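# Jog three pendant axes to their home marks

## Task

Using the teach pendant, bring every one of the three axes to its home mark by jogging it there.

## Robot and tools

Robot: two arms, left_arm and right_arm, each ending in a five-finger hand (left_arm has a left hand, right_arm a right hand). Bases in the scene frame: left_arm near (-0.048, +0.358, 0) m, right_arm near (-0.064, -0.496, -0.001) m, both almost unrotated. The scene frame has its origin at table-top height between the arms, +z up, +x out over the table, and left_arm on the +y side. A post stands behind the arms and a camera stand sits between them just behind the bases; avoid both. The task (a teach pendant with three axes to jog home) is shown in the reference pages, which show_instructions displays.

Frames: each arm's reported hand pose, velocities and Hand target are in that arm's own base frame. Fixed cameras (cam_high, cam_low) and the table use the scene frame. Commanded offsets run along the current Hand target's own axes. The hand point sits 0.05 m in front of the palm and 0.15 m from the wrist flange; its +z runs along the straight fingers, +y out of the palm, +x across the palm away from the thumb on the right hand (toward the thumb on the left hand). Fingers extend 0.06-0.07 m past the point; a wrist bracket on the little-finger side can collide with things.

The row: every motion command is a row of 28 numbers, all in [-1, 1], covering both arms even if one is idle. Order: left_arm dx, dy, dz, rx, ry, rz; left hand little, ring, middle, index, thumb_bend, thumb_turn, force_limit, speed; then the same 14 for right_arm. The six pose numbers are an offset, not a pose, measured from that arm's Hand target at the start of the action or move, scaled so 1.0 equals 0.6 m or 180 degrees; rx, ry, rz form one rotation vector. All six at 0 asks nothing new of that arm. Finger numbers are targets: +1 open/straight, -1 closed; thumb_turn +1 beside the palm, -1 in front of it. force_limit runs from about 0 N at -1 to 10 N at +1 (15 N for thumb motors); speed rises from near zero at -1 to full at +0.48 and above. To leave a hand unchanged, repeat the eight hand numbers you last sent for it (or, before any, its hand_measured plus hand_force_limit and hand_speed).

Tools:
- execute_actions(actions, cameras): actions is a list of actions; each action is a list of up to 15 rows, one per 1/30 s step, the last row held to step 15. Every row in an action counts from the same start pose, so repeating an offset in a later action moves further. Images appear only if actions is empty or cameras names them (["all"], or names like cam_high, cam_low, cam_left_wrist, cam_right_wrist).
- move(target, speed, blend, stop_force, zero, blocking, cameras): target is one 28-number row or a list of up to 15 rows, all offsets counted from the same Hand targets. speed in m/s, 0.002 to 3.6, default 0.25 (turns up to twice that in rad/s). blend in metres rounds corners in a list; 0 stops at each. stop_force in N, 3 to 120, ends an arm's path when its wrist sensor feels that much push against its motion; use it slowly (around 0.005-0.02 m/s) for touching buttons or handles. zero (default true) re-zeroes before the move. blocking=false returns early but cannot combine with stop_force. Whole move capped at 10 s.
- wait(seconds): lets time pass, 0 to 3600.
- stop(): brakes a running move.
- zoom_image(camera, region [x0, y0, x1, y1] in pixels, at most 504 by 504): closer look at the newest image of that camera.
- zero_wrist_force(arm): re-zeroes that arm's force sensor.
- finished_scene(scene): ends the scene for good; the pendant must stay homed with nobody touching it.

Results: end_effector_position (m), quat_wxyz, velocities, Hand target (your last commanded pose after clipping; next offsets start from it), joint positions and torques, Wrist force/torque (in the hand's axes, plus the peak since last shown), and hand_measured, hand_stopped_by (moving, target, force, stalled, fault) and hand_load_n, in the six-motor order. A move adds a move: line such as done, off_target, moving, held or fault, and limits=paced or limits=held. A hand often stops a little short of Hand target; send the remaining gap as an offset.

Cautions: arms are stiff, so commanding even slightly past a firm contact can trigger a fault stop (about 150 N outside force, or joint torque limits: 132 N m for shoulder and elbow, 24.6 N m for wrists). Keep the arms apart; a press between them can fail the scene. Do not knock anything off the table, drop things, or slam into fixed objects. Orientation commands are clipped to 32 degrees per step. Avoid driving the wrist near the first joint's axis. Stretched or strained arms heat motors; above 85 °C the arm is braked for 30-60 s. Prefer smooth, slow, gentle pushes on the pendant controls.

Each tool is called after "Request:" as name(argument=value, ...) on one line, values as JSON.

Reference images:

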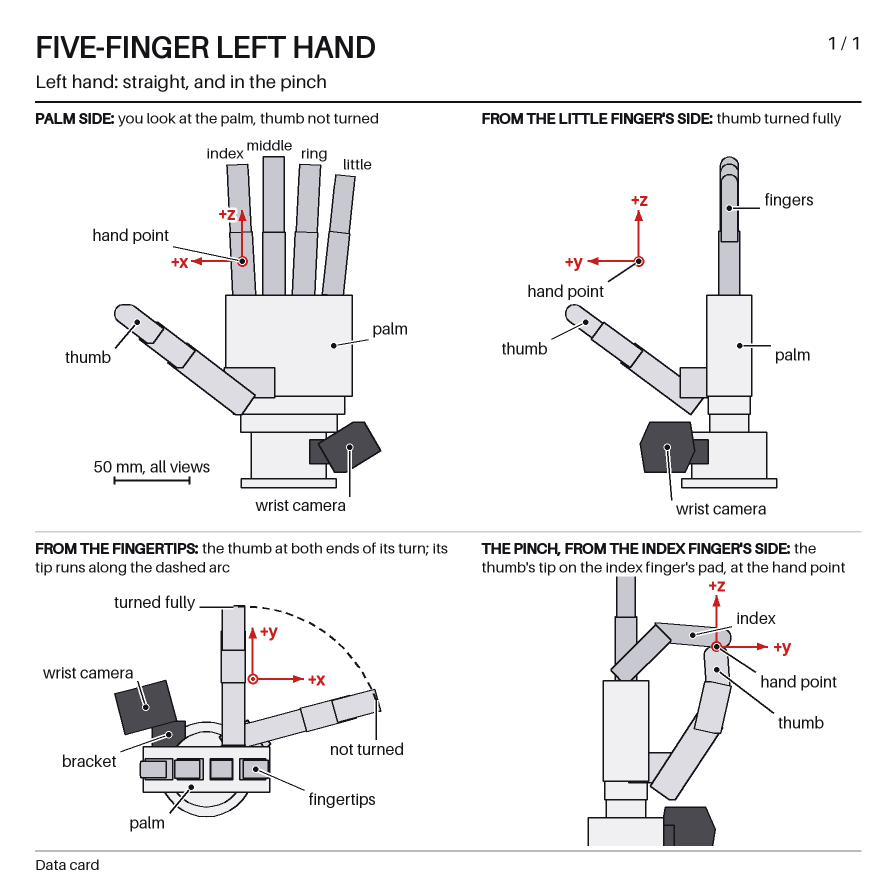

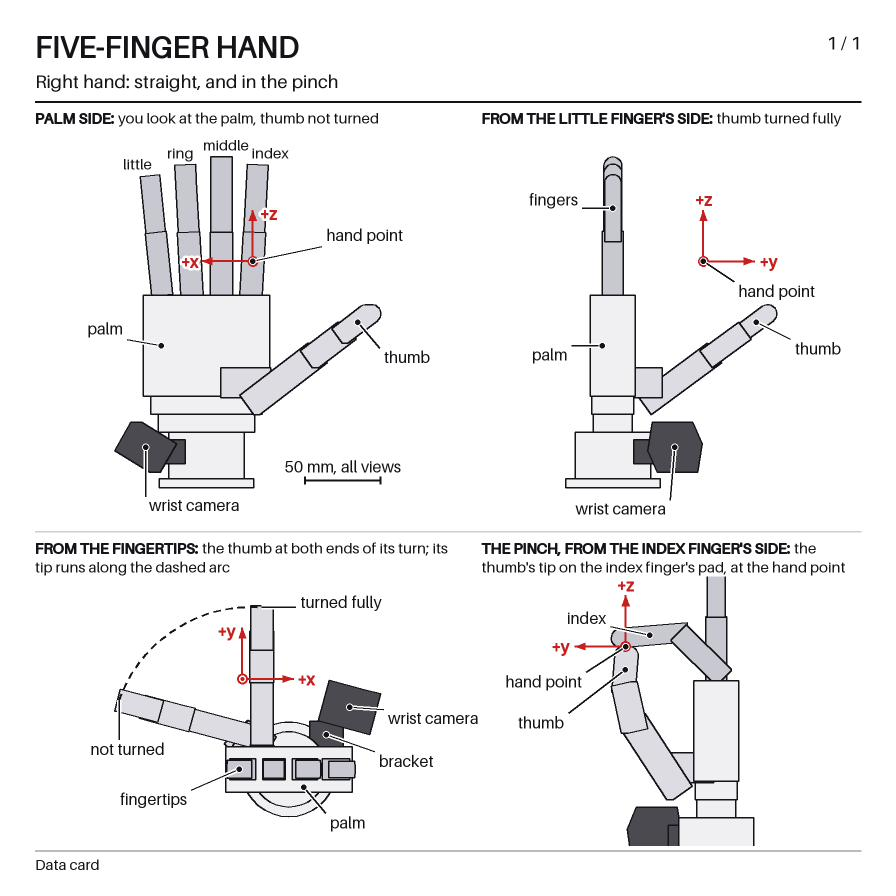

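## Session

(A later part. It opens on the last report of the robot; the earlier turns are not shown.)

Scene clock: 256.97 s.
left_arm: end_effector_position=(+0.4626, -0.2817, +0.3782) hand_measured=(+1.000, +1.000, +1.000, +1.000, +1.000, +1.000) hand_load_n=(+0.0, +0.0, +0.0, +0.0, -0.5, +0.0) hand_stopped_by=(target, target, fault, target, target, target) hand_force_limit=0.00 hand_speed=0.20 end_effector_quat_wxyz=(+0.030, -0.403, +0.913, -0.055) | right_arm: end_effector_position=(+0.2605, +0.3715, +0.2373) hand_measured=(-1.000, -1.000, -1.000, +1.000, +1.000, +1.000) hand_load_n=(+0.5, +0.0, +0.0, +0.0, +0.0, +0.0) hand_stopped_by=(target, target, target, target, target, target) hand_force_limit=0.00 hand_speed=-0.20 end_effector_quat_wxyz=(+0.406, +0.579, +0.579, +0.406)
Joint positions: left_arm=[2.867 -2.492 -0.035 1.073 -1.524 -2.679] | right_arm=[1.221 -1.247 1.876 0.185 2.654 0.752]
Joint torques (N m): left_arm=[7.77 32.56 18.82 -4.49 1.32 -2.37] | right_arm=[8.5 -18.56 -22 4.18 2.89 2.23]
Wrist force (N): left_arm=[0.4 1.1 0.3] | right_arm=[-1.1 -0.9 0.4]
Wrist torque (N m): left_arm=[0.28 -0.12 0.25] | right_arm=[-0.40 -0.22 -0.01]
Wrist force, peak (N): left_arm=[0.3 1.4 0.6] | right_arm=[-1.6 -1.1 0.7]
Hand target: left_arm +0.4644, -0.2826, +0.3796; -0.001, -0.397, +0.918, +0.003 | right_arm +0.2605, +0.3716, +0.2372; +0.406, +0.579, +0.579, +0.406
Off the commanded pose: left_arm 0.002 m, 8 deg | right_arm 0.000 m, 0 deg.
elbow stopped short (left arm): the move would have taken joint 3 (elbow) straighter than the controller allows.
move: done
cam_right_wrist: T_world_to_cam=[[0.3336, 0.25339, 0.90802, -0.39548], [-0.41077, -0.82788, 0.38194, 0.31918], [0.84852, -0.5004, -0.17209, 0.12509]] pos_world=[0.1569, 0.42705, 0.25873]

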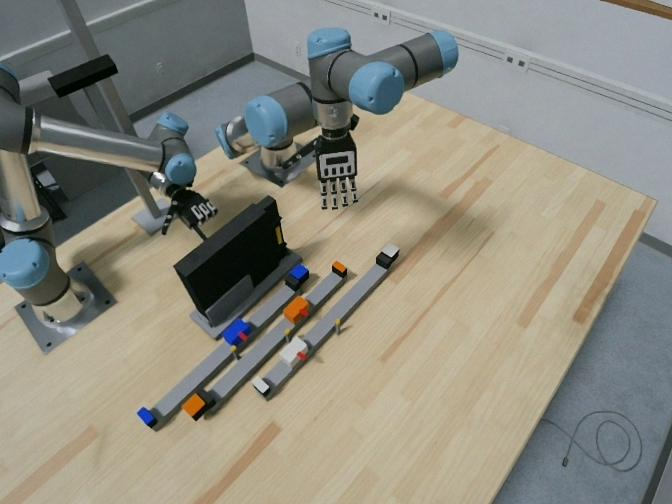

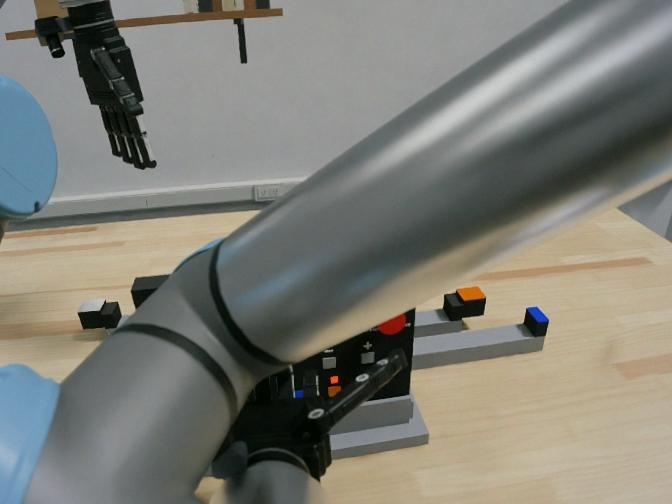

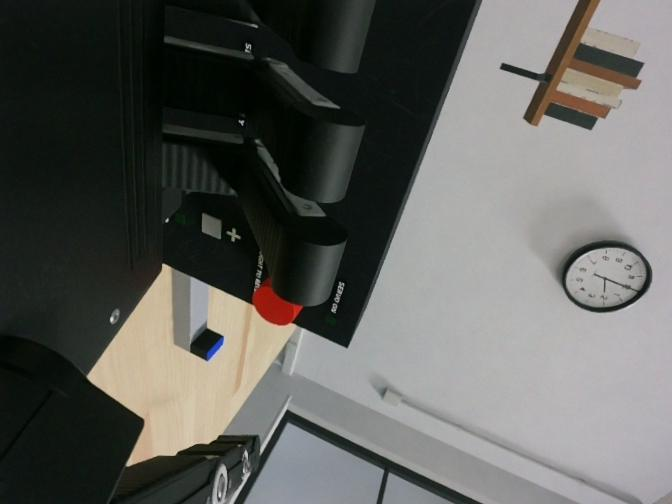

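Request:
move(target=[0,0,0,0,0,0,1,1,1,1,1,1,0,0.2, 0.0007,0.0256,0.0705,0,0,0,-1,-1,-1,1,1,1,0,-0.2], speed=0.08)

Request:
move(target=[0,0,0,0,0,0,1,1,1,1,1,1,0,0.2, 0.0006,0.0199,0.0548,0,0,0,-1,-1,-1,1,1,1,0,-0.2], speed=0.005, stop_force=4, cameras=["cam_high","cam_low","cam_right_wrist"])

Scene clock: 268.37 s.
left_arm: end_effector_position=(+0.4626, -0.2817, +0.3782) hand_measured=(+1.000, +1.000, +1.000, +1.000, +1.000, +1.000) hand_load_n=(+0.0, +0.0, +0.0, +0.0, +0.0, +0.0) hand_stopped_by=(target, target, fault, target, target, target) hand_force_limit=0.00 hand_speed=0.20 end_effector_quat_wxyz=(+0.030, -0.403, +0.913, -0.055) | right_arm: end_effector_position=(+0.3052, +0.3720, +0.2373) hand_measured=(-1.000, -1.000, -1.000, +1.000, +1.000, +1.000) hand_load_n=(+0.5, +0.0, +0.0, +0.0, +0.0, +0.0) hand_stopped_by=(target, target, target, target, target, target) hand_force_limit=0.00 hand_speed=-0.20 end_effector_quat_wxyz=(+0.406, +0.579, +0.579, +0.406) end_effector_velocity=(+0.002, +0.000, +0.000) end_effector_angular_velocity=(+0.002, -0.001, +0.000)
Joint positions: left_arm=[2.867 -2.492 -0.035 1.073 -1.524 -2.679] | right_arm=[1.114 -1.27 1.882 0.077 2.576 0.607]
Joint velocities: left_arm=[within noise] | right_arm=[-0.004 0 0 -0.005 -0.002 -0.004]
Joint torques (N m): left_arm=[7.81 32.41 17.52 -4.21 1.43 -2.22] | right_arm=[-52.57 -20.25 -17.7 -10.81 -2.72 -2.61]
Wrist force (N): left_arm=[0.4 1.0 0.4] | right_arm=[-5.3 -7.3 -130.8]
Wrist torque (N m): left_arm=[0.26 -0.12 0.26] | right_arm=[7.20 0.81 -0.24]
Wrist force, peak (N): left_arm=[0.3 1.5 0.6] | right_arm=[-5.3 -7.3 -130.8]
Hand target: left_arm +0.4644, -0.2826, +0.3796; -0.001, -0.397, +0.918, +0.003 | right_arm +0.3055, +0.3720, +0.2372; +0.406, +0.579, +0.579, +0.406
Off the commanded pose: left_arm 0.002 m, 8 deg | right_arm 0.000 m, 0 deg.
elbow stopped short (left arm): the move would have taken joint 3 (elbow) straighter than the controller allows.
move: done

Scene clock: 268.90 s.
left_arm: end_effector_position=(+0.4626, -0.2817, +0.3782) hand_measured=(+1.000, +1.000, +1.000, +1.000, +1.000, +1.000) hand_load_n=(+0.0, +0.0, +0.0, +0.0, +0.0, +0.0) hand_stopped_by=(target, target, fault, target, target, target) hand_force_limit=0.00 hand_speed=0.20 end_effector_quat_wxyz=(+0.030, -0.403, +0.913, -0.055) | right_arm: end_effector_position=(+0.3053, +0.3720, +0.2373) hand_measured=(-1.000, -1.000, -1.000, +1.000, +1.000, +1.000) hand_load_n=(+0.0, +0.0, +0.0, +0.0, +0.0, +0.0) hand_stopped_by=(target, target, target, target, target, target) hand_force_limit=0.00 hand_speed=-0.20 end_effector_quat_wxyz=(+0.406, +0.579, +0.579, +0.406)
Joint positions: left_arm=[2.867 -2.492 -0.035 1.073 -1.524 -2.679] | right_arm=[1.114 -1.27 1.882 0.076 2.575 0.607]
Joint torques (N m): left_arm=[7.41 32.95 17.86 -4.47 1.3 -2.38] | right_arm=[-37.12 -16.67 -20.21 -6.6 -0.27 1.12]
Wrist force (N): left_arm=[0.2 1.2 0.4] | right_arm=[-5.1 -7.8 -136.0]
Wrist torque (N m): left_arm=[0.29 -0.07 0.23] | right_arm=[7.47 0.83 -0.26]
Wrist force, peak (N): left_arm=[0.5 1.4 0.6] | right_arm=[-4.9 -7.5 -136.3]
Hand target: left_arm +0.4644, -0.2826, +0.3796; -0.001, -0.397, +0.918, +0.003 | right_arm +0.3053, +0.3720, +0.2373; +0.406, +0.579, +0.579, +0.406 (not the last commanded pose)
Off the commanded pose: left_arm 0.002 m, 8 deg | right_arm 0.035 m, 0 deg.
elbow stopped short (left arm): the move would have taken joint 3 (elbow) straighter than the controller allows.
move: contact (right_arm)
cam_right_wrist: T_world_to_cam=[[0.33377, 0.25341, 0.90795, -0.41067], [-0.4108, -0.82781, 0.38206, 0.33791], [0.84843, -0.50051, -0.1722, 0.08743]] pos_world=[0.2017, 0.42755, 0.25883]

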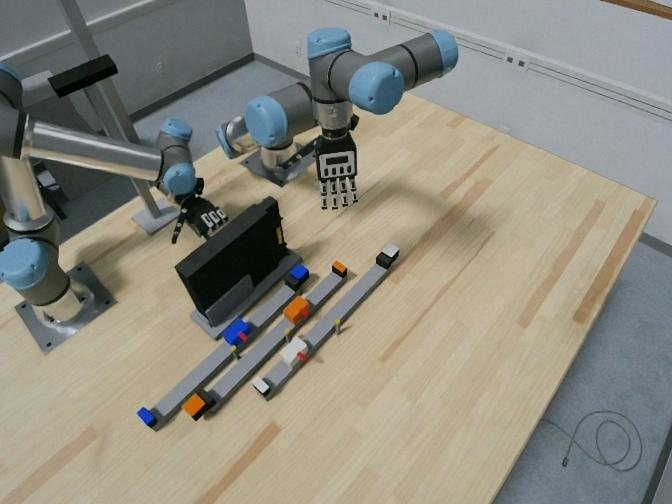

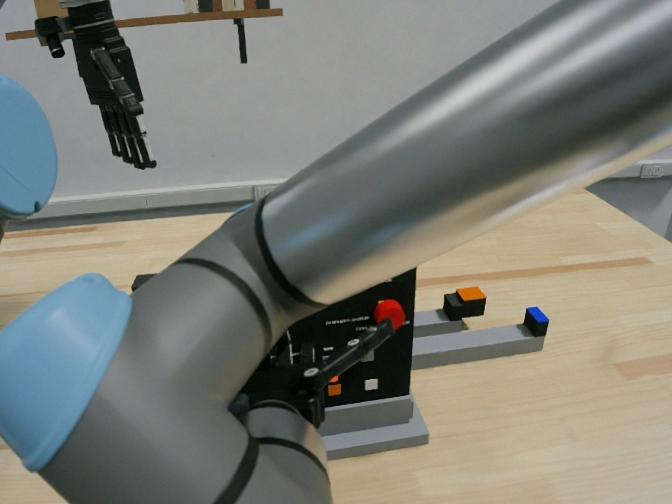

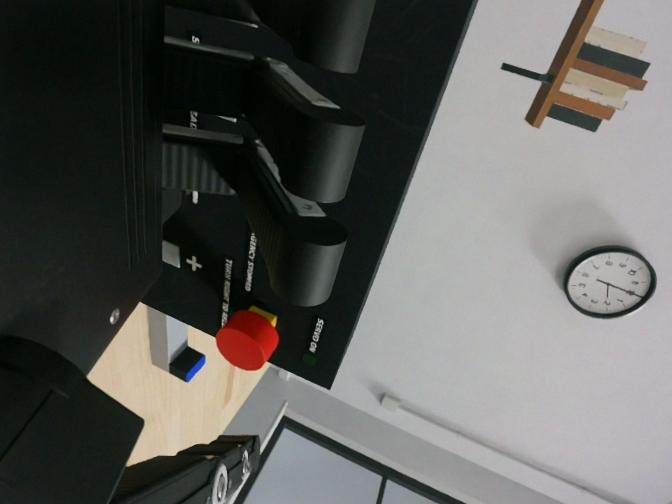

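Request:
move(target=[0,0,0,0,0,0,1,1,1,1,1,1,0,0.2, -0.0003,-0.0114,-0.0313,0,0,0,-1,-1,-1,1,1,1,0,-0.2], speed=0.05, cameras=["cam_high","cam_right_wrist"])

Scene clock: 272.07 s.
left_arm: end_effector_position=(+0.4626, -0.2817, +0.3782) hand_measured=(+1.000, +1.000, +1.000, +1.000, +1.000, +1.000) hand_load_n=(+0.0, +0.0, +0.0, +0.0, +0.0, +0.0) hand_stopped_by=(target, target, fault, target, target, target) hand_force_limit=0.00 hand_speed=0.20 end_effector_quat_wxyz=(+0.030, -0.403, +0.913, -0.055) | right_arm: end_effector_position=(+0.2854, +0.3718, +0.2373) hand_measured=(-1.000, -1.000, -1.000, +1.000, +1.000, +1.000) hand_load_n=(+0.0, +0.0, +0.0, +0.0, +0.0, +0.0) hand_stopped_by=(target, target, target, target, target, target) hand_force_limit=0.00 hand_speed=-0.20 end_effector_quat_wxyz=(+0.406, +0.579, +0.579, +0.406)
Joint positions: left_arm=[2.867 -2.492 -0.035 1.073 -1.524 -2.679] | right_arm=[1.161 -1.262 1.882 0.12 2.611 0.666]
Joint torques (N m): left_arm=[7.36 32.9 17.5 -4.24 1.29 -2.36] | right_arm=[7.94 -17.36 -22.03 3.95 2.37 2.37]
Wrist force (N): left_arm=[0.3 1.2 0.5] | right_arm=[-1.3 -0.1 0.2]
Wrist torque (N m): left_arm=[0.28 -0.09 0.24] | right_arm=[-0.21 -0.20 -0.01]
Wrist force, peak (N): left_arm=[0.4 1.2 0.9] | right_arm=[-5.1 -7.3 -136.3]
Hand target: left_arm +0.4644, -0.2826, +0.3796; -0.001, -0.397, +0.918, +0.003 | right_arm +0.2853, +0.3718, +0.2373; +0.406, +0.579, +0.579, +0.406
Off the commanded pose: left_arm 0.002 m, 8 deg | right_arm 0.000 m, 0 deg.
elbow stopped short (left arm): the move would have taken joint 3 (elbow) straighter than the controller allows.
move: done
cam_right_wrist: T_world_to_cam=[[0.33371, 0.25342, 0.90797, -0.40389], [-0.4107, -0.82788, 0.38202, 0.32963], [0.8485, -0.50039, -0.17219, 0.10413]] pos_world=[0.1818, 0.42735, 0.25873]

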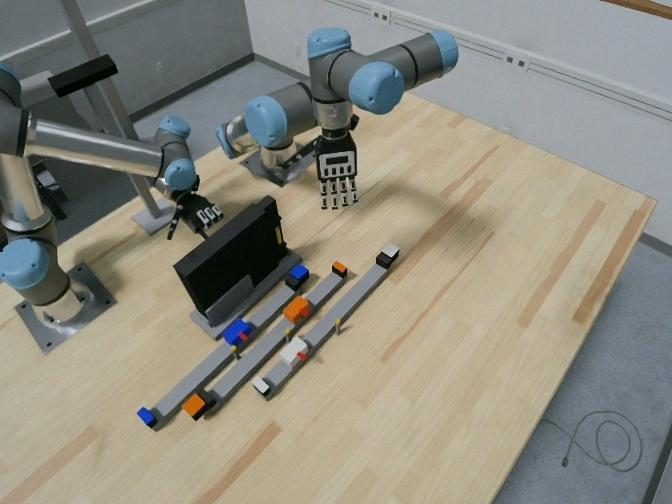

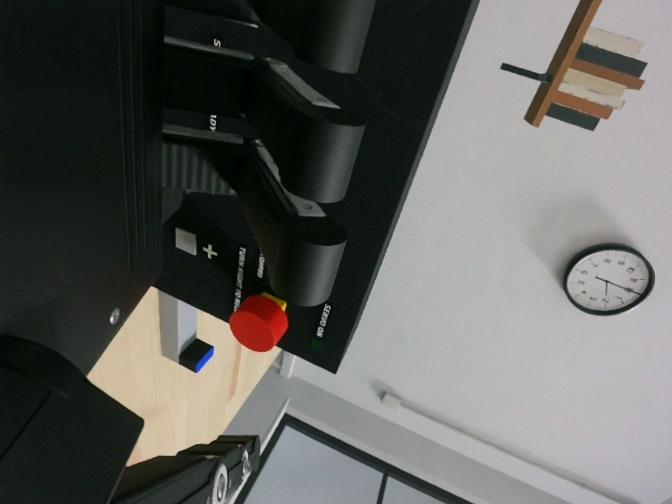

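Request:
move(target=[0,0,0,0,0,0,1,1,1,1,1,1,0,0.2, 0.0003,0.0125,0.0345,0,0,0,-1,-1,-1,1,1,1,0,-0.2], speed=0.005, stop_force=3, cameras=["cam_high"])

Request:
zoom_image(camera="cam_high", region=[140, 180, 300, 350])

Scene clock: 278.30 s.
left_arm: end_effector_position=(+0.4626, -0.2817, +0.3782) hand_measured=(+1.000, +1.000, +1.000, +1.000, +1.000, +1.000) hand_load_n=(+0.0, +0.0, +0.0, +0.0, +0.0, +0.0) hand_stopped_by=(target, target, fault, target, target, target) hand_force_limit=0.00 hand_speed=0.20 end_effector_quat_wxyz=(+0.030, -0.403, +0.913, -0.055) | right_arm: end_effector_position=(+0.2991, +0.3719, +0.2373) hand_measured=(-1.000, -1.000, -1.000, +1.000, +1.000, +1.000) hand_load_n=(+0.0, +0.0, +0.0, +0.0, +0.0, +0.0) hand_stopped_by=(target, target, target, target, target, target) hand_force_limit=0.00 hand_speed=-0.20 end_effector_quat_wxyz=(+0.406, +0.579, +0.579, +0.406)
Joint positions: left_arm=[2.867 -2.492 -0.035 1.073 -1.524 -2.679] | right_arm=[1.128 -1.268 1.883 0.089 2.587 0.624]
Joint torques (N m): left_arm=[6.62 33.41 17.43 -4.29 1.3 -2.26] | right_arm=[8.25 -22.75 -11.66 3.6 2.77 2.49]
Wrist force (N): left_arm=[0.1 1.1 0.5] | right_arm=[-1.8 -2.1 -2.7]
Wrist torque (N m): left_arm=[0.26 -0.07 0.23] | right_arm=[-0.15 -0.11 0.03]
Wrist force, peak (N): left_arm=[0.2 1.5 0.6] | right_arm=[-1.3 -2.2 -3.4]
Hand target: left_arm +0.4644, -0.2826, +0.3796; -0.001, -0.397, +0.918, +0.003 | right_arm +0.2991, +0.3719, +0.2373; +0.406, +0.579, +0.579, +0.406 (not the last commanded pose)
Off the commanded pose: left_arm 0.002 m, 8 deg | right_arm 0.008 m, 0 deg.
elbow stopped short (left arm): the move would have taken joint 3 (elbow) straighter than the controller allows.
move: contact (right_arm)

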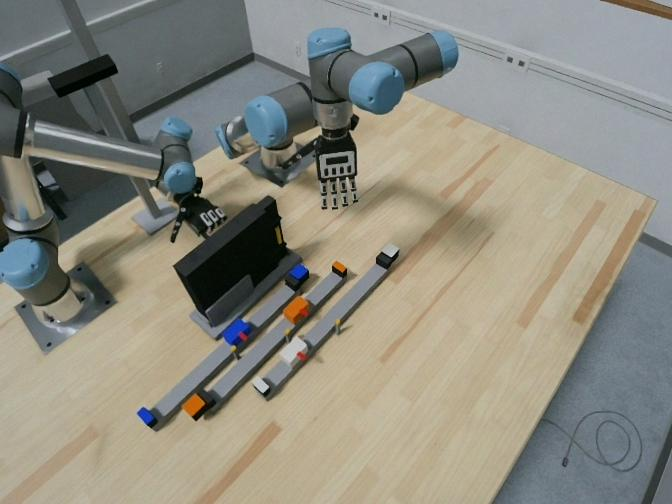

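Scaled by 2.965.

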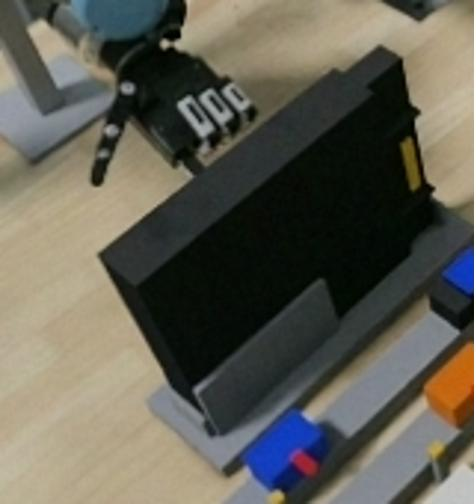

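Request:
move(target=[[0,0,0,0,0,0,1,1,1,1,1,1,0,0.2, 0,-0.0085,-0.0235,0,0,0,-1,-1,-1,1,1,1,0,-0.2],[0,0,0,0,0,0,1,1,1,1,1,1,0,0.2, -0.1217,-0.0354,0.0002,0,0,0,-1,-1,-1,1,1,1,0,-0.2]], speed=0.1, cameras=["cam_high","cam_low","cam_right_wrist"])

Request:
zoom_image(camera="cam_low", region=[260, 270, 450, 430])

Scene clock: 308.90 s.
left_arm: end_effector_position=(+0.4626, -0.2817, +0.3782) hand_measured=(+1.000, +1.000, +1.000, +1.000, +1.000, +1.000) hand_load_n=(+0.0, +0.0, +0.0, +0.0, +0.0, +0.0) hand_stopped_by=(target, target, fault, target, target, target) hand_force_limit=0.00 hand_speed=0.20 end_effector_quat_wxyz=(+0.030, -0.403, +0.913, -0.055) | right_arm: end_effector_position=(+0.2919, +0.2990, +0.2173) hand_measured=(-1.000, -1.000, -1.000, +1.000, +1.000, +1.000) hand_load_n=(+0.0, +0.0, +0.0, +0.0, +0.0, +0.0) hand_stopped_by=(target, target, target, target, target, target) hand_force_limit=0.00 hand_speed=-0.20 end_effector_quat_wxyz=(+0.406, +0.579, +0.579, +0.406)
Joint positions: left_arm=[2.867 -2.492 -0.035 1.073 -1.524 -2.679] | right_arm=[1.048 -1.416 2.127 -0.081 2.524 0.535]
Joint torques (N m): left_arm=[7.1 33.14 16.51 -4.25 1.29 -2.1] | right_arm=[-11.02 -30.91 -9.95 -2.03 -0.24 -2.17]
Wrist force (N): left_arm=[0.2 1.2 0.2] | right_arm=[-1.0 0.0 0.0]
Wrist torque (N m): left_arm=[0.30 -0.10 0.23] | right_arm=[-0.22 -0.23 0.13]
Wrist force, peak (N): left_arm=[0.3 1.5 0.4] | right_arm=[-1.4 -2.5 -3.1]
Hand target: left_arm +0.4644, -0.2826, +0.3796; -0.001, -0.397, +0.918, +0.003 | right_arm +0.2919, +0.2989, +0.2173; +0.406, +0.579, +0.579, +0.406
Off the commanded pose: left_arm 0.002 m, 8 deg | right_arm 0.000 m, 0 deg.
elbow stopped short (left arm): the move would have taken joint 3 (elbow) straighter than the controller allows.
move: done
cam_right_wrist: T_world_to_cam=[[0.33389, 0.2534, 0.90791, -0.36955], [-0.41082, -0.82777, 0.38212, 0.27959], [0.84838, -0.50058, -0.17229, 0.05887]] pos_world=[0.1883, 0.35455, 0.23883]

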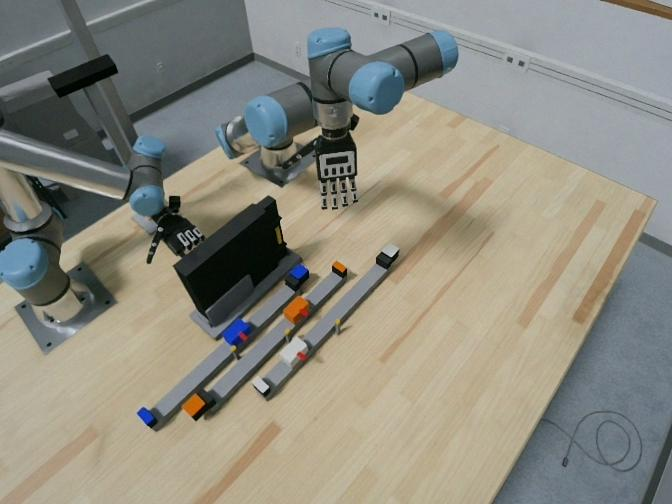

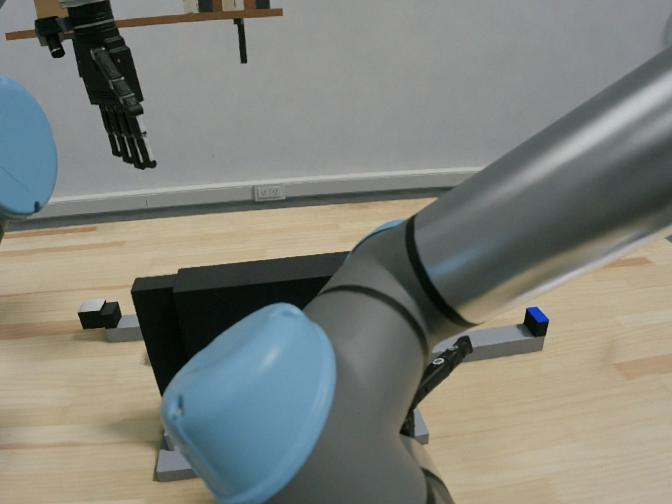

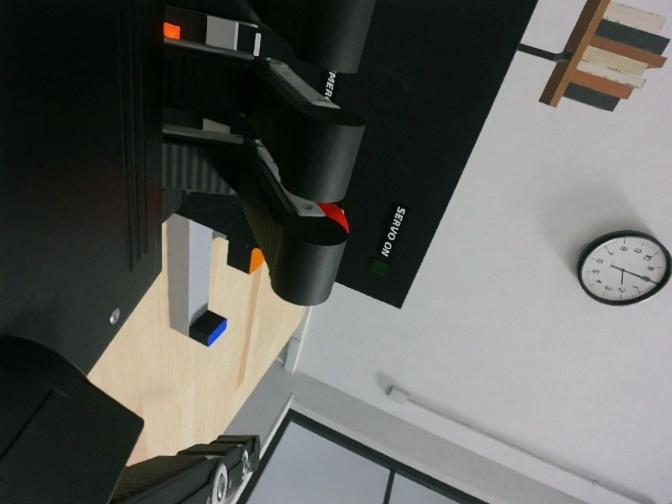

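Scaled by 2.653.

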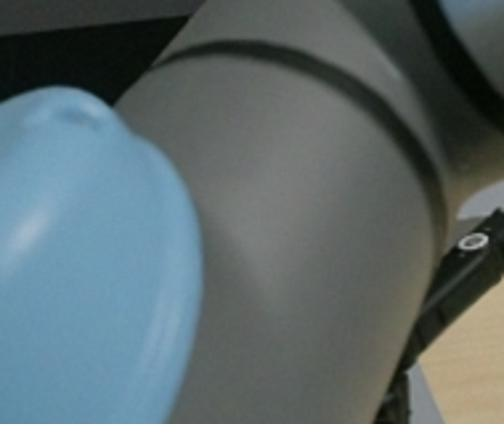

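Request:
move(target=[0,0,0,0,0,0,1,1,1,1,1,1,0,0.2, 0.165,0.0416,-0.0222,0,0,0,-1,-1,-1,1,1,1,0,-0.2], speed=0.1)

Request:
move(target=[0,0,0,0,0,0,1,1,1,1,1,1,0,0.2, 0.0003,0.0142,0.0392,0,0,0,-1,-1,-1,1,1,1,0,-0.2], speed=0.006, stop_force=6)

Request:
move(target=[0,0,0,0,0,0,1,1,1,1,1,1,0,0.2, -0.0003,-0.0114,-0.0313,0,0,0,-1,-1,-1,1,1,1,0,-0.2], speed=0.05, cameras=["cam_low","cam_right_wrist"])

Scene clock: 333.33 s.
left_arm: end_effector_position=(+0.4626, -0.2817, +0.3782) hand_measured=(+1.000, +1.000, +1.000, +1.000, +1.000, +1.000) hand_load_n=(+0.0, +0.0, +0.0, +0.0, +0.0, +0.0) hand_stopped_by=(target, target, fault, target, target, target) hand_force_limit=0.00 hand_speed=0.20 end_effector_quat_wxyz=(+0.030, -0.403, +0.913, -0.055) | right_arm: end_effector_position=(+0.2880, +0.3979, +0.2452) hand_measured=(-1.000, -1.000, -1.000, +1.000, +1.000, +1.000) hand_load_n=(-0.5, +0.0, +0.0, +0.0, +0.0, +0.0) hand_stopped_by=(target, target, target, target, target, target) hand_force_limit=0.00 hand_speed=-0.20 end_effector_quat_wxyz=(+0.406, +0.579, +0.579, +0.406)
Joint positions: left_arm=[2.867 -2.492 -0.035 1.073 -1.524 -2.679] | right_arm=[1.181 -1.212 1.79 0.184 2.625 0.692]
Joint torques (N m): left_arm=[7.31 33.44 16.53 -4.29 1.34 -2.12] | right_arm=[8.79 -20.94 -24.1 4.08 2.66 2.49]
Wrist force (N): left_arm=[0.2 1.2 0.4] | right_arm=[-1.1 0.2 0.6]
Wrist torque (N m): left_arm=[0.30 -0.08 0.22] | right_arm=[-0.23 -0.23 0.03]
Wrist force, peak (N): left_arm=[0.2 1.5 0.3] | right_arm=[-1.7 -0.3 0.8]
Hand target: left_arm +0.4644, -0.2826, +0.3796; -0.001, -0.397, +0.918, +0.003 | right_arm +0.2880, +0.3979, +0.2452; +0.406, +0.579, +0.579, +0.406
Off the commanded pose: left_arm 0.002 m, 8 deg | right_arm 0.000 m, 0 deg.
elbow stopped short (left arm): the move would have taken joint 3 (elbow) straighter than the controller allows.
move: done

Scene clock: 336.63 s.
left_arm: end_effector_position=(+0.4626, -0.2817, +0.3782) hand_measured=(+1.000, +1.000, +1.000, +1.000, +1.000, +1.000) hand_load_n=(+0.0, +0.0, +0.0, +0.0, +0.0, +0.0) hand_stopped_by=(target, target, fault, target, target, target) hand_force_limit=0.00 hand_speed=0.20 end_effector_quat_wxyz=(+0.030, -0.403, +0.913, -0.055) | right_arm: end_effector_position=(+0.3008, +0.3980, +0.2452) hand_measured=(-1.000, -1.000, -1.000, +1.000, +1.000, +1.000) hand_load_n=(+0.0, +0.0, +0.0, +0.0, +0.0, +0.0) hand_stopped_by=(target, target, target, target, target, target) hand_force_limit=0.00 hand_speed=-0.20 end_effector_quat_wxyz=(+0.406, +0.579, +0.579, +0.406)
Joint positions: left_arm=[2.867 -2.492 -0.035 1.073 -1.524 -2.679] | right_arm=[1.152 -1.217 1.791 0.155 2.604 0.654]
Joint torques (N m): left_arm=[7.01 32.26 16.16 -4.25 1.3 -1.94] | right_arm=[5.94 -21.35 -11.81 3.92 3.02 2.52]
Wrist force (N): left_arm=[0.2 1.2 0.2] | right_arm=[1.0 -0.4 -5.5]
Wrist torque (N m): left_arm=[0.30 -0.09 0.23] | right_arm=[0.07 -0.12 0.23]
Wrist force, peak (N): left_arm=[0.3 1.4 0.6] | right_arm=[1.0 -0.8 -10.9]
Hand target: left_arm +0.4644, -0.2826, +0.3796; -0.001, -0.397, +0.918, +0.003 | right_arm +0.3008, +0.3980, +0.2452; +0.406, +0.579, +0.579, +0.406 (not the last commanded pose)
Off the commanded pose: left_arm 0.002 m, 8 deg | right_arm 0.012 m, 0 deg.
elbow stopped short (left arm): the move would have taken joint 3 (elbow) straighter than the controller allows.
move: contact (right_arm)

Scene clock: 337.63 s.
left_arm: end_effector_position=(+0.4626, -0.2817, +0.3782) hand_measured=(+1.000, +1.000, +1.000, +1.000, +1.000, +1.000) hand_load_n=(+0.0, +0.0, +0.0, +0.0, +0.0, +0.0) hand_stopped_by=(target, target, fault, target, target, target) hand_force_limit=0.00 hand_speed=0.20 end_effector_quat_wxyz=(+0.030, -0.403, +0.913, -0.055) | right_arm: end_effector_position=(+0.2809, +0.3979, +0.2452) hand_measured=(-1.000, -1.000, -1.000, +1.000, +1.000, +1.000) hand_load_n=(+0.0, +0.0, +0.0, +0.0, +0.0, +0.0) hand_stopped_by=(target, target, target, target, target, target) hand_force_limit=0.00 hand_speed=-0.20 end_effector_quat_wxyz=(+0.406, +0.579, +0.579, +0.406)
Joint positions: left_arm=[2.867 -2.492 -0.035 1.073 -1.524 -2.679] | right_arm=[1.197 -1.208 1.789 0.201 2.637 0.715]
Joint torques (N m): left_arm=[6.96 32.39 15.57 -4.19 1.43 -2.02] | right_arm=[8.66 -20.16 -21.99 4.34 2.73 2.43]
Wrist force (N): left_arm=[0.5 1.2 0.3] | right_arm=[-1.2 -0.2 0.5]
Wrist torque (N m): left_arm=[0.29 -0.12 0.25] | right_arm=[-0.29 -0.20 0.02]
Wrist force, peak (N): left_arm=[0.4 1.3 0.5] | right_arm=[1.0 -0.5 -5.3]
Hand target: left_arm +0.4644, -0.2826, +0.3796; -0.001, -0.397, +0.918, +0.003 | right_arm +0.2808, +0.3979, +0.2452; +0.406, +0.579, +0.579, +0.406
Off the commanded pose: left_arm 0.002 m, 8 deg | right_arm 0.000 m, 0 deg.
elbow stopped short (left arm): the move would have taken joint 3 (elbow) straighter than the controller allows.
move: done
cam_right_wrist: T_world_to_cam=[[0.33371, 0.25342, 0.90797, -0.41624], [-0.4107, -0.82788, 0.38202, 0.34625], [0.8485, -0.50039, -0.17219, 0.12234]] pos_world=[0.1773, 0.45335, 0.26673]

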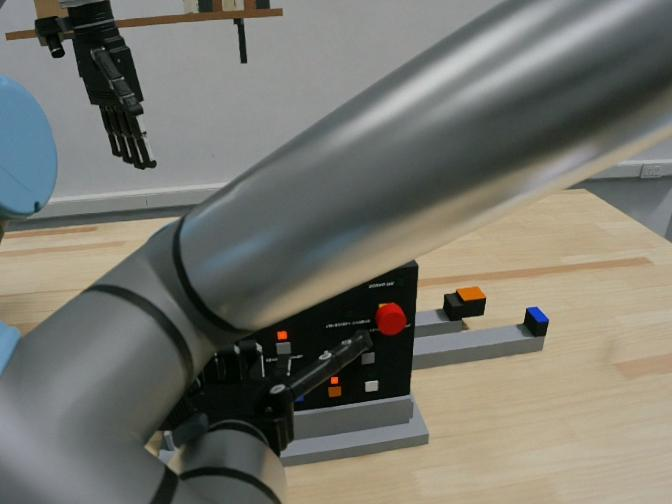

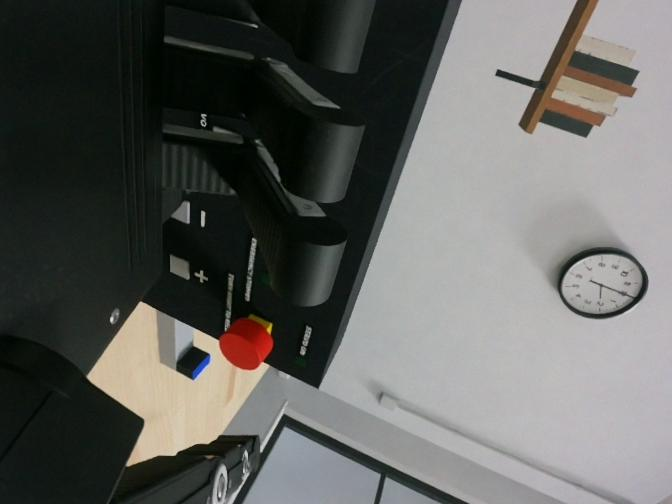

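Request:
zoom_image(camera="cam_low", region=[220, 260, 430, 420])

Scaled by 2.400.

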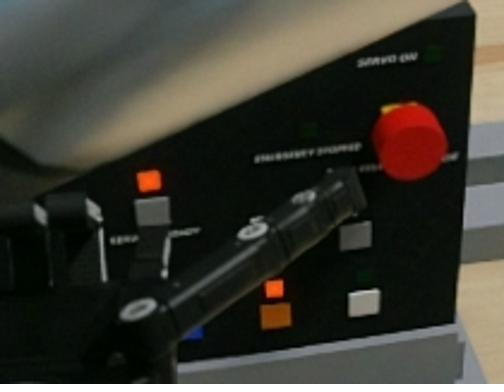

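Request:
move(target=[[0.0453,0.028,0.1327,0,0,-0.172,-1,-1,1,0,0,1,0,-0.2, -0.3,0.162,-0.091,0,0,0,-1,-1,-1,1,1,1,0,-0.2],[0.1312,0.021,0.391,0,0,-0.344,-1,-1,1,0,0,1,0,-0.2, -0.3,0.162,-0.091,0,0,0,-1,-1,-1,1,1,1,0,-0.2]], speed=0.12, cameras=["all"])

Request:
zoom_image(camera="cam_high", region=[220, 160, 380, 320])

Scene clock: 398.07 s.
left_arm: end_effector_position=(+0.4005, -0.3301, +0.1451) hand_measured=(-1.000, -1.000, +1.000, +0.000, +0.000, +1.000) hand_load_n=(+0.0, +0.0, +0.0, +0.5, +0.0, +0.0) hand_stopped_by=(target, target, fault, target, target, target) hand_force_limit=0.00 hand_speed=-0.20 end_effector_quat_wxyz=(-0.001, +0.813, -0.583, -0.003) | right_arm: end_effector_position=(+0.2625, +0.2180, +0.3553) hand_measured=(-1.000, -1.000, -1.000, +1.000, +1.000, +1.000) hand_load_n=(+0.0, +0.0, +0.0, +0.0, +0.0, +0.0) hand_stopped_by=(target, target, target, target, target, target) hand_force_limit=0.00 hand_speed=-0.20 end_effector_quat_wxyz=(+0.406, +0.579, +0.579, +0.406)
Joint positions: left_arm=[2.833 -2.169 -1.281 1.874 -1.575 -3.777] | right_arm=[0.979 -1.841 2.11 0.307 2.466 0.469]
Joint torques (N m): left_arm=[-6.67 51.5 13.97 -0.76 -1.16 -2.29] | right_arm=[-11.15 -19.03 -14.11 2.07 -0.49 -2.17]
Wrist force (N): left_arm=[0.4 0.8 0.0] | right_arm=[-1.1 -0.2 0.5]
Wrist torque (N m): left_arm=[0.24 -0.14 0.25] | right_arm=[-0.27 -0.19 0.12]
Wrist force, peak (N): left_arm=[0.5 1.3 0.6] | right_arm=[-1.9 0.0 0.2]
Hand target: left_arm +0.4004, -0.3301, +0.1450; -0.001, +0.813, -0.583, -0.003 | right_arm +0.2625, +0.2180, +0.3553; +0.406, +0.579, +0.579, +0.406
Off the commanded pose: left_arm 0.000 m, 0 deg | right_arm 0.000 m, 0 deg.
move: done
cam_left_wrist: T_world_to_cam=[[0.99937, 0.03213, -0.01514, -0.38541], [0.03537, -0.86167, 0.50624, -0.37087], [0.00322, -0.50646, -0.86226, 0.06954]] pos_world=[0.39806, -0.27197, 0.24187]
cam_right_wrist: T_world_to_cam=[[0.33377, 0.25341, 0.90795, -0.46448], [-0.4108, -0.82781, 0.38206, 0.14768], [0.84843, -0.50051, -0.1722, 0.06693]] pos_world=[0.1589, 0.27345, 0.37683]

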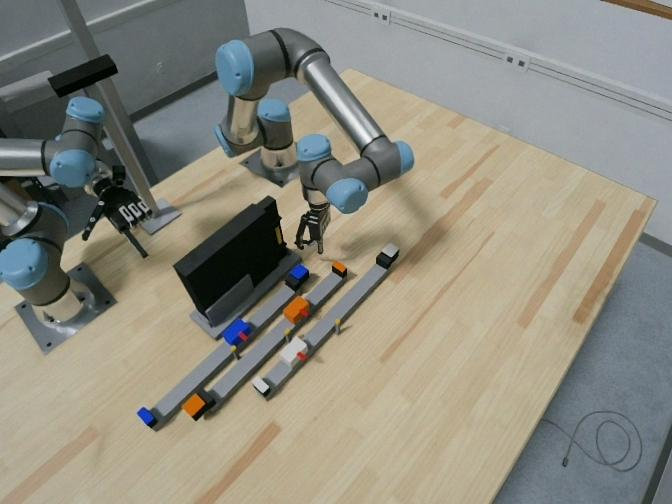

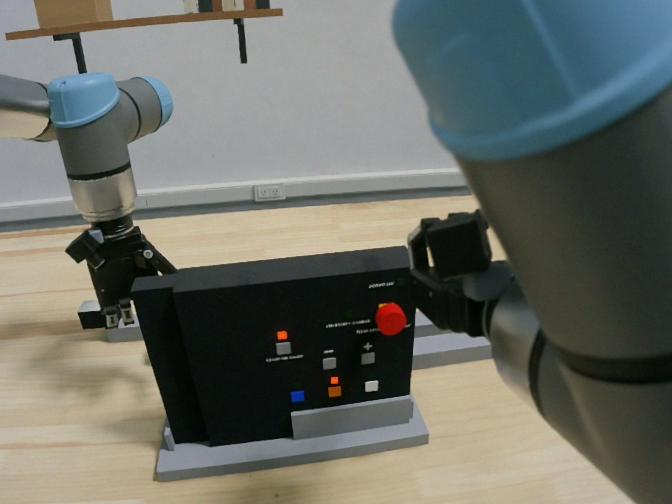

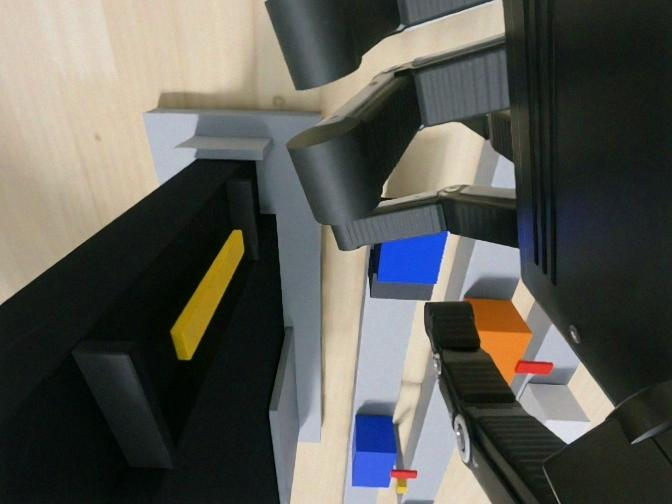

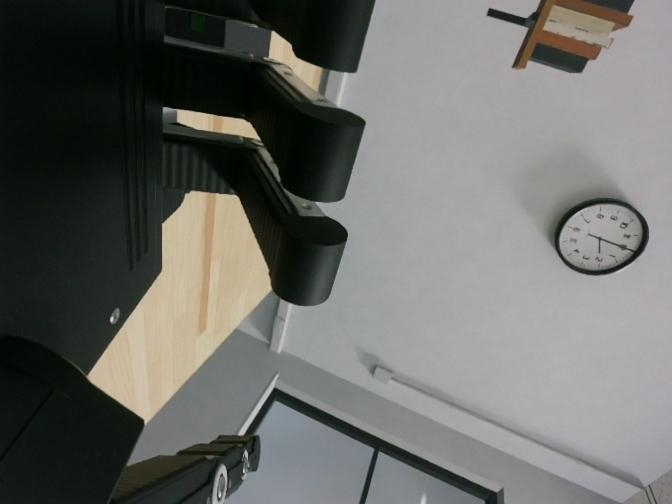

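Scaled by 3.150.

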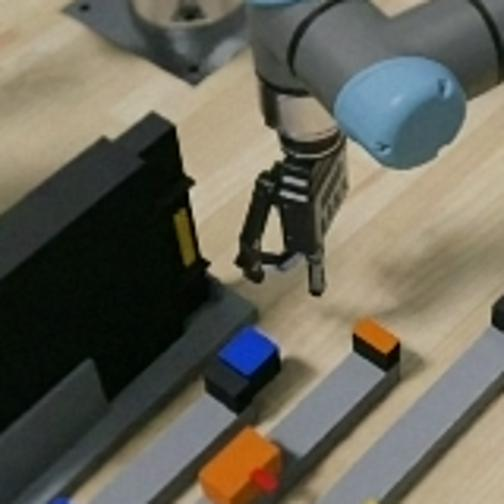

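Request:
execute_actions(actions=[], cameras=["all"])

Scene clock: 416.00 s.
left_arm: end_effector_position=(+0.4004, -0.3301, +0.1450) hand_measured=(-1.000, -1.000, +1.000, +0.000, +0.000, +1.000) hand_load_n=(+0.0, +0.0, +0.0, +0.0, +0.0, +0.0) hand_stopped_by=(target, target, fault, target, target, target) hand_force_limit=0.00 hand_speed=-0.20 end_effector_quat_wxyz=(-0.001, +0.813, -0.583, -0.003) | right_arm: end_effector_position=(+0.2625, +0.2180, +0.3553) hand_measured=(-1.000, -1.000, -1.000, +1.000, +1.000, +1.000) hand_load_n=(+0.0, +0.0, +0.0, +0.0, +0.0, +0.0) hand_stopped_by=(target, target, target, target, target, target) hand_force_limit=0.00 hand_speed=-0.20 end_effector_quat_wxyz=(+0.406, +0.579, +0.579, +0.406)
Joint positions: left_arm=[2.833 -2.169 -1.281 1.874 -1.575 -3.777] | right_arm=[0.979 -1.841 2.11 0.307 2.466 0.469]
Joint velocities: within noise
Joint torques (N m): left_arm=[-7.16 51.46 9.99 -0.2 -1.07 -2.53] | right_arm=[-11.17 -18.51 -13.88 -0.84 -0.57 -2.28]
Wrist force (N): left_arm=[0.3 0.5 0.2] | right_arm=[-1.5 -0.1 0.1]
Wrist torque (N m): left_arm=[0.20 -0.11 0.25] | right_arm=[-0.24 -0.12 0.08]
Wrist force, peak (N): left_arm=[0.5 0.8 0.2] | right_arm=[-1.7 -0.2 0.1]
Hand target: left_arm +0.4004, -0.3301, +0.1450; -0.001, +0.813, -0.583, -0.003 | right_arm +0.2625, +0.2180, +0.3553; +0.406, +0.579, +0.579, +0.406
Off the commanded pose: left_arm 0.000 m, 0 deg | right_arm 0.000 m, 0 deg.
camera_calibration:
cam_left_wrist: T_world_to_cam=[[0.99936, 0.03249, -0.01512, -0.38532], [0.03567, -0.86165, 0.50624, -0.37094], [0.00342, -0.50645, -0.86226, 0.06937]] pos_world=[0.39806, -0.27197, 0.24177]
cam_right_wrist: T_world_to_cam=[[0.33381, 0.25349, 0.90792, -0.46449], [-0.41077, -0.82779, 0.38214, 0.14763], [0.84843, -0.50051, -0.1722, 0.06693]] pos_world=[0.1589, 0.27345, 0.37683]

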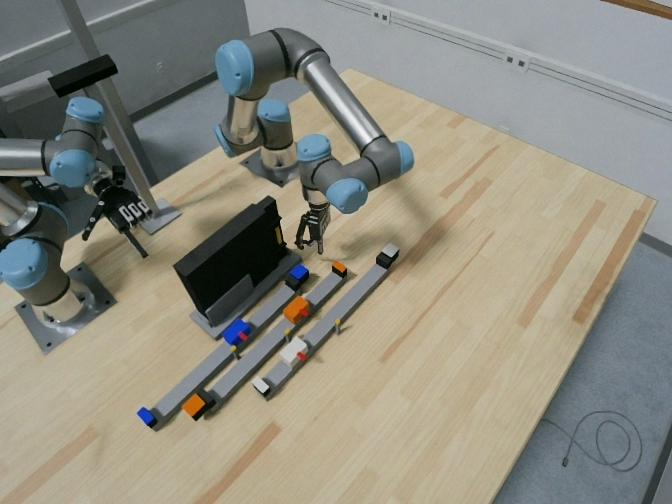

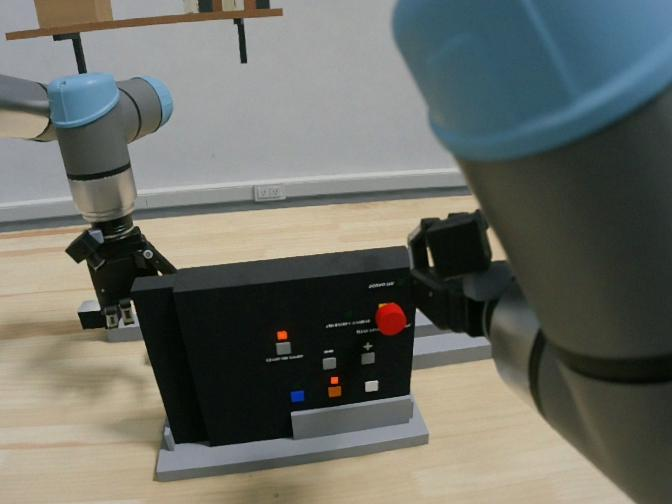

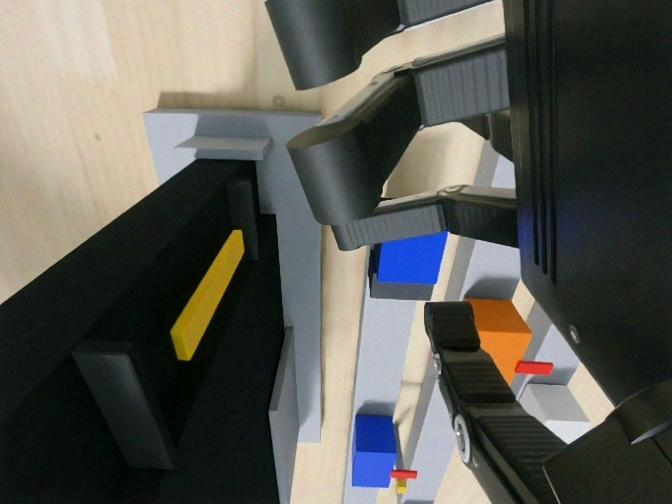

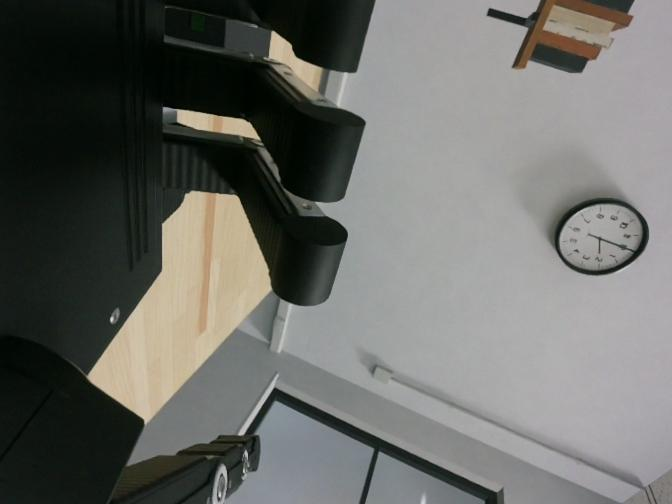

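Request:
move(target=[0.0083,0.05,0,0,0,0,-1,-1,1,0,0,1,0,-0.2,0,0,0,0,0,0,-1,-1,-1,1,1,1,0,-0.2], speed=0.04, cameras=["all"], stop_force=8)

Request:
zoom_image(camera="cam_high", region=[230, 190, 350, 280])

Scene clock: 437.80 s.
left_arm: end_effector_position=(+0.3736, -0.3445, +0.1450) hand_measured=(-1.000, -1.000, +1.000, +0.000, +0.000, +1.000) hand_load_n=(+0.0, +0.5, +0.0, +0.0, +0.0, +0.0) hand_stopped_by=(target, target, fault, target, target, target) hand_force_limit=0.00 hand_speed=-0.20 end_effector_quat_wxyz=(-0.001, +0.813, -0.583, -0.003) | right_arm: end_effector_position=(+0.2625, +0.2180, +0.3553) hand_measured=(-1.000, -1.000, -1.000, +1.000, +1.000, +1.000) hand_load_n=(+0.0, +0.0, +0.0, +0.0, +0.0, +0.0) hand_stopped_by=(target, target, target, target, target, target) hand_force_limit=0.00 hand_speed=-0.20 end_effector_quat_wxyz=(+0.406, +0.579, +0.579, +0.406)
Joint positions: left_arm=[2.789 -2.134 -1.337 1.895 -1.575 -3.821] | right_arm=[0.979 -1.841 2.11 0.307 2.466 0.469]
Joint torques (N m): left_arm=[-7.48 50.63 9.99 -0.21 0.84 -2.42] | right_arm=[-11.73 -18.76 -13.96 -1.94 -0.49 -2.23]
Wrist force (N): left_arm=[0.3 0.5 0.1] | right_arm=[-1.0 -0.1 -0.1]
Wrist torque (N m): left_arm=[0.20 -0.12 0.25] | right_arm=[-0.22 -0.18 0.12]
Wrist force, peak (N): left_arm=[0.3 1.0 0.2] | right_arm=[-1.4 -0.6 0.1]
Hand target: left_arm +0.3736, -0.3445, +0.1450; -0.001, +0.813, -0.583, -0.003 | right_arm +0.2625, +0.2180, +0.3553; +0.406, +0.579, +0.579, +0.406
Off the commanded pose: left_arm 0.000 m, 0 deg | right_arm 0.000 m, 0 deg.
move: done
cam_left_wrist: T_world_to_cam=[[0.99936, 0.03249, -0.01512, -0.35807], [0.03567, -0.86161, 0.50631, -0.3824], [0.00342, -0.50653, -0.86222, 0.06214]] pos_world=[0.37126, -0.28637, 0.24177]
cam_right_wrist: T_world_to_cam=[[0.33377, 0.25341, 0.90795, -0.46448], [-0.4108, -0.82781, 0.38206, 0.14768], [0.84843, -0.50051, -0.1722, 0.06693]] pos_world=[0.1589, 0.27345, 0.37683]

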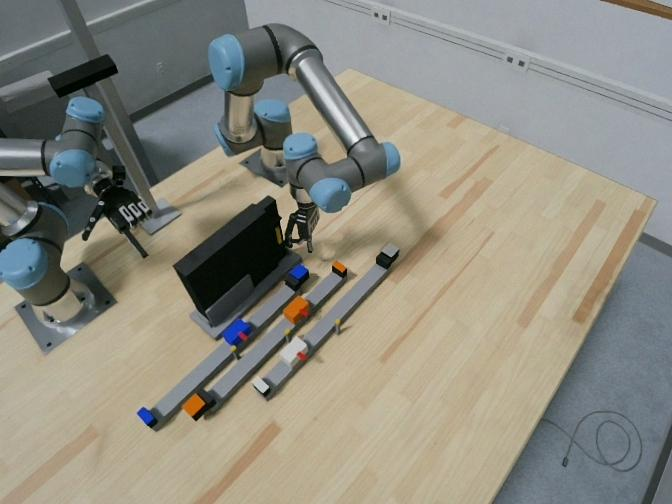

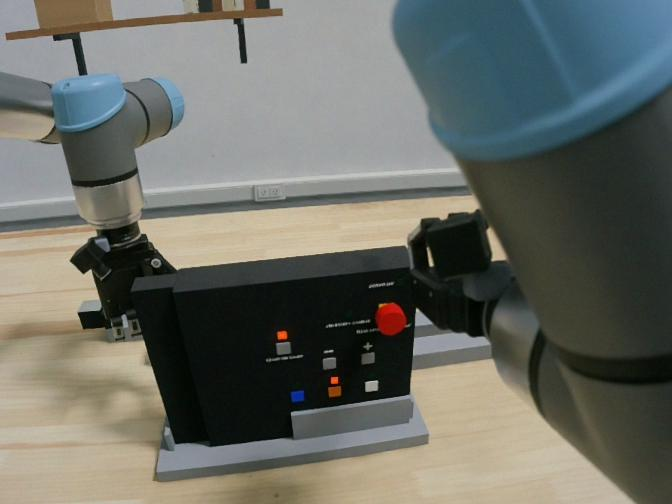

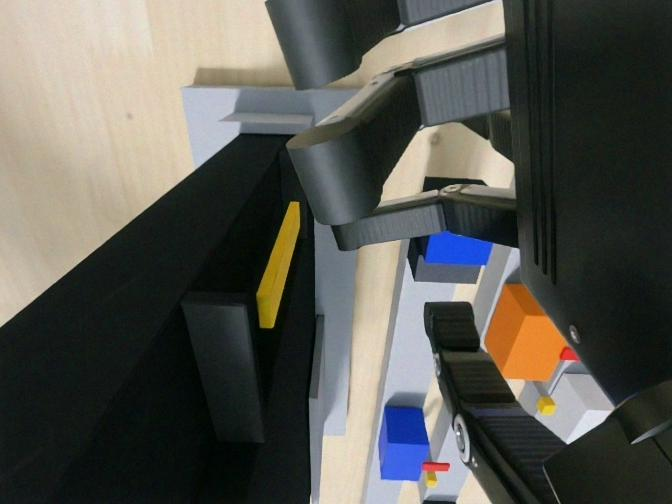

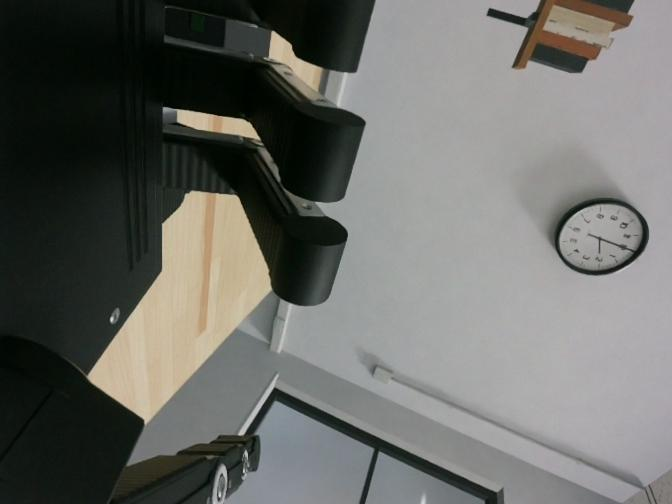

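Scaled by 4.200.

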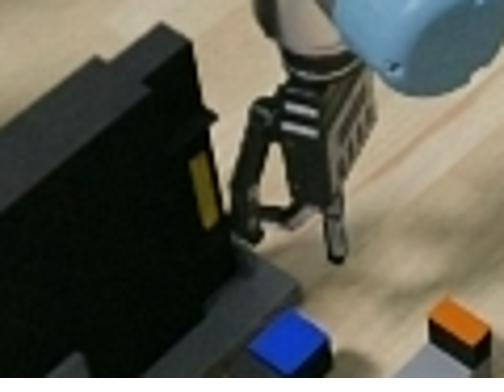

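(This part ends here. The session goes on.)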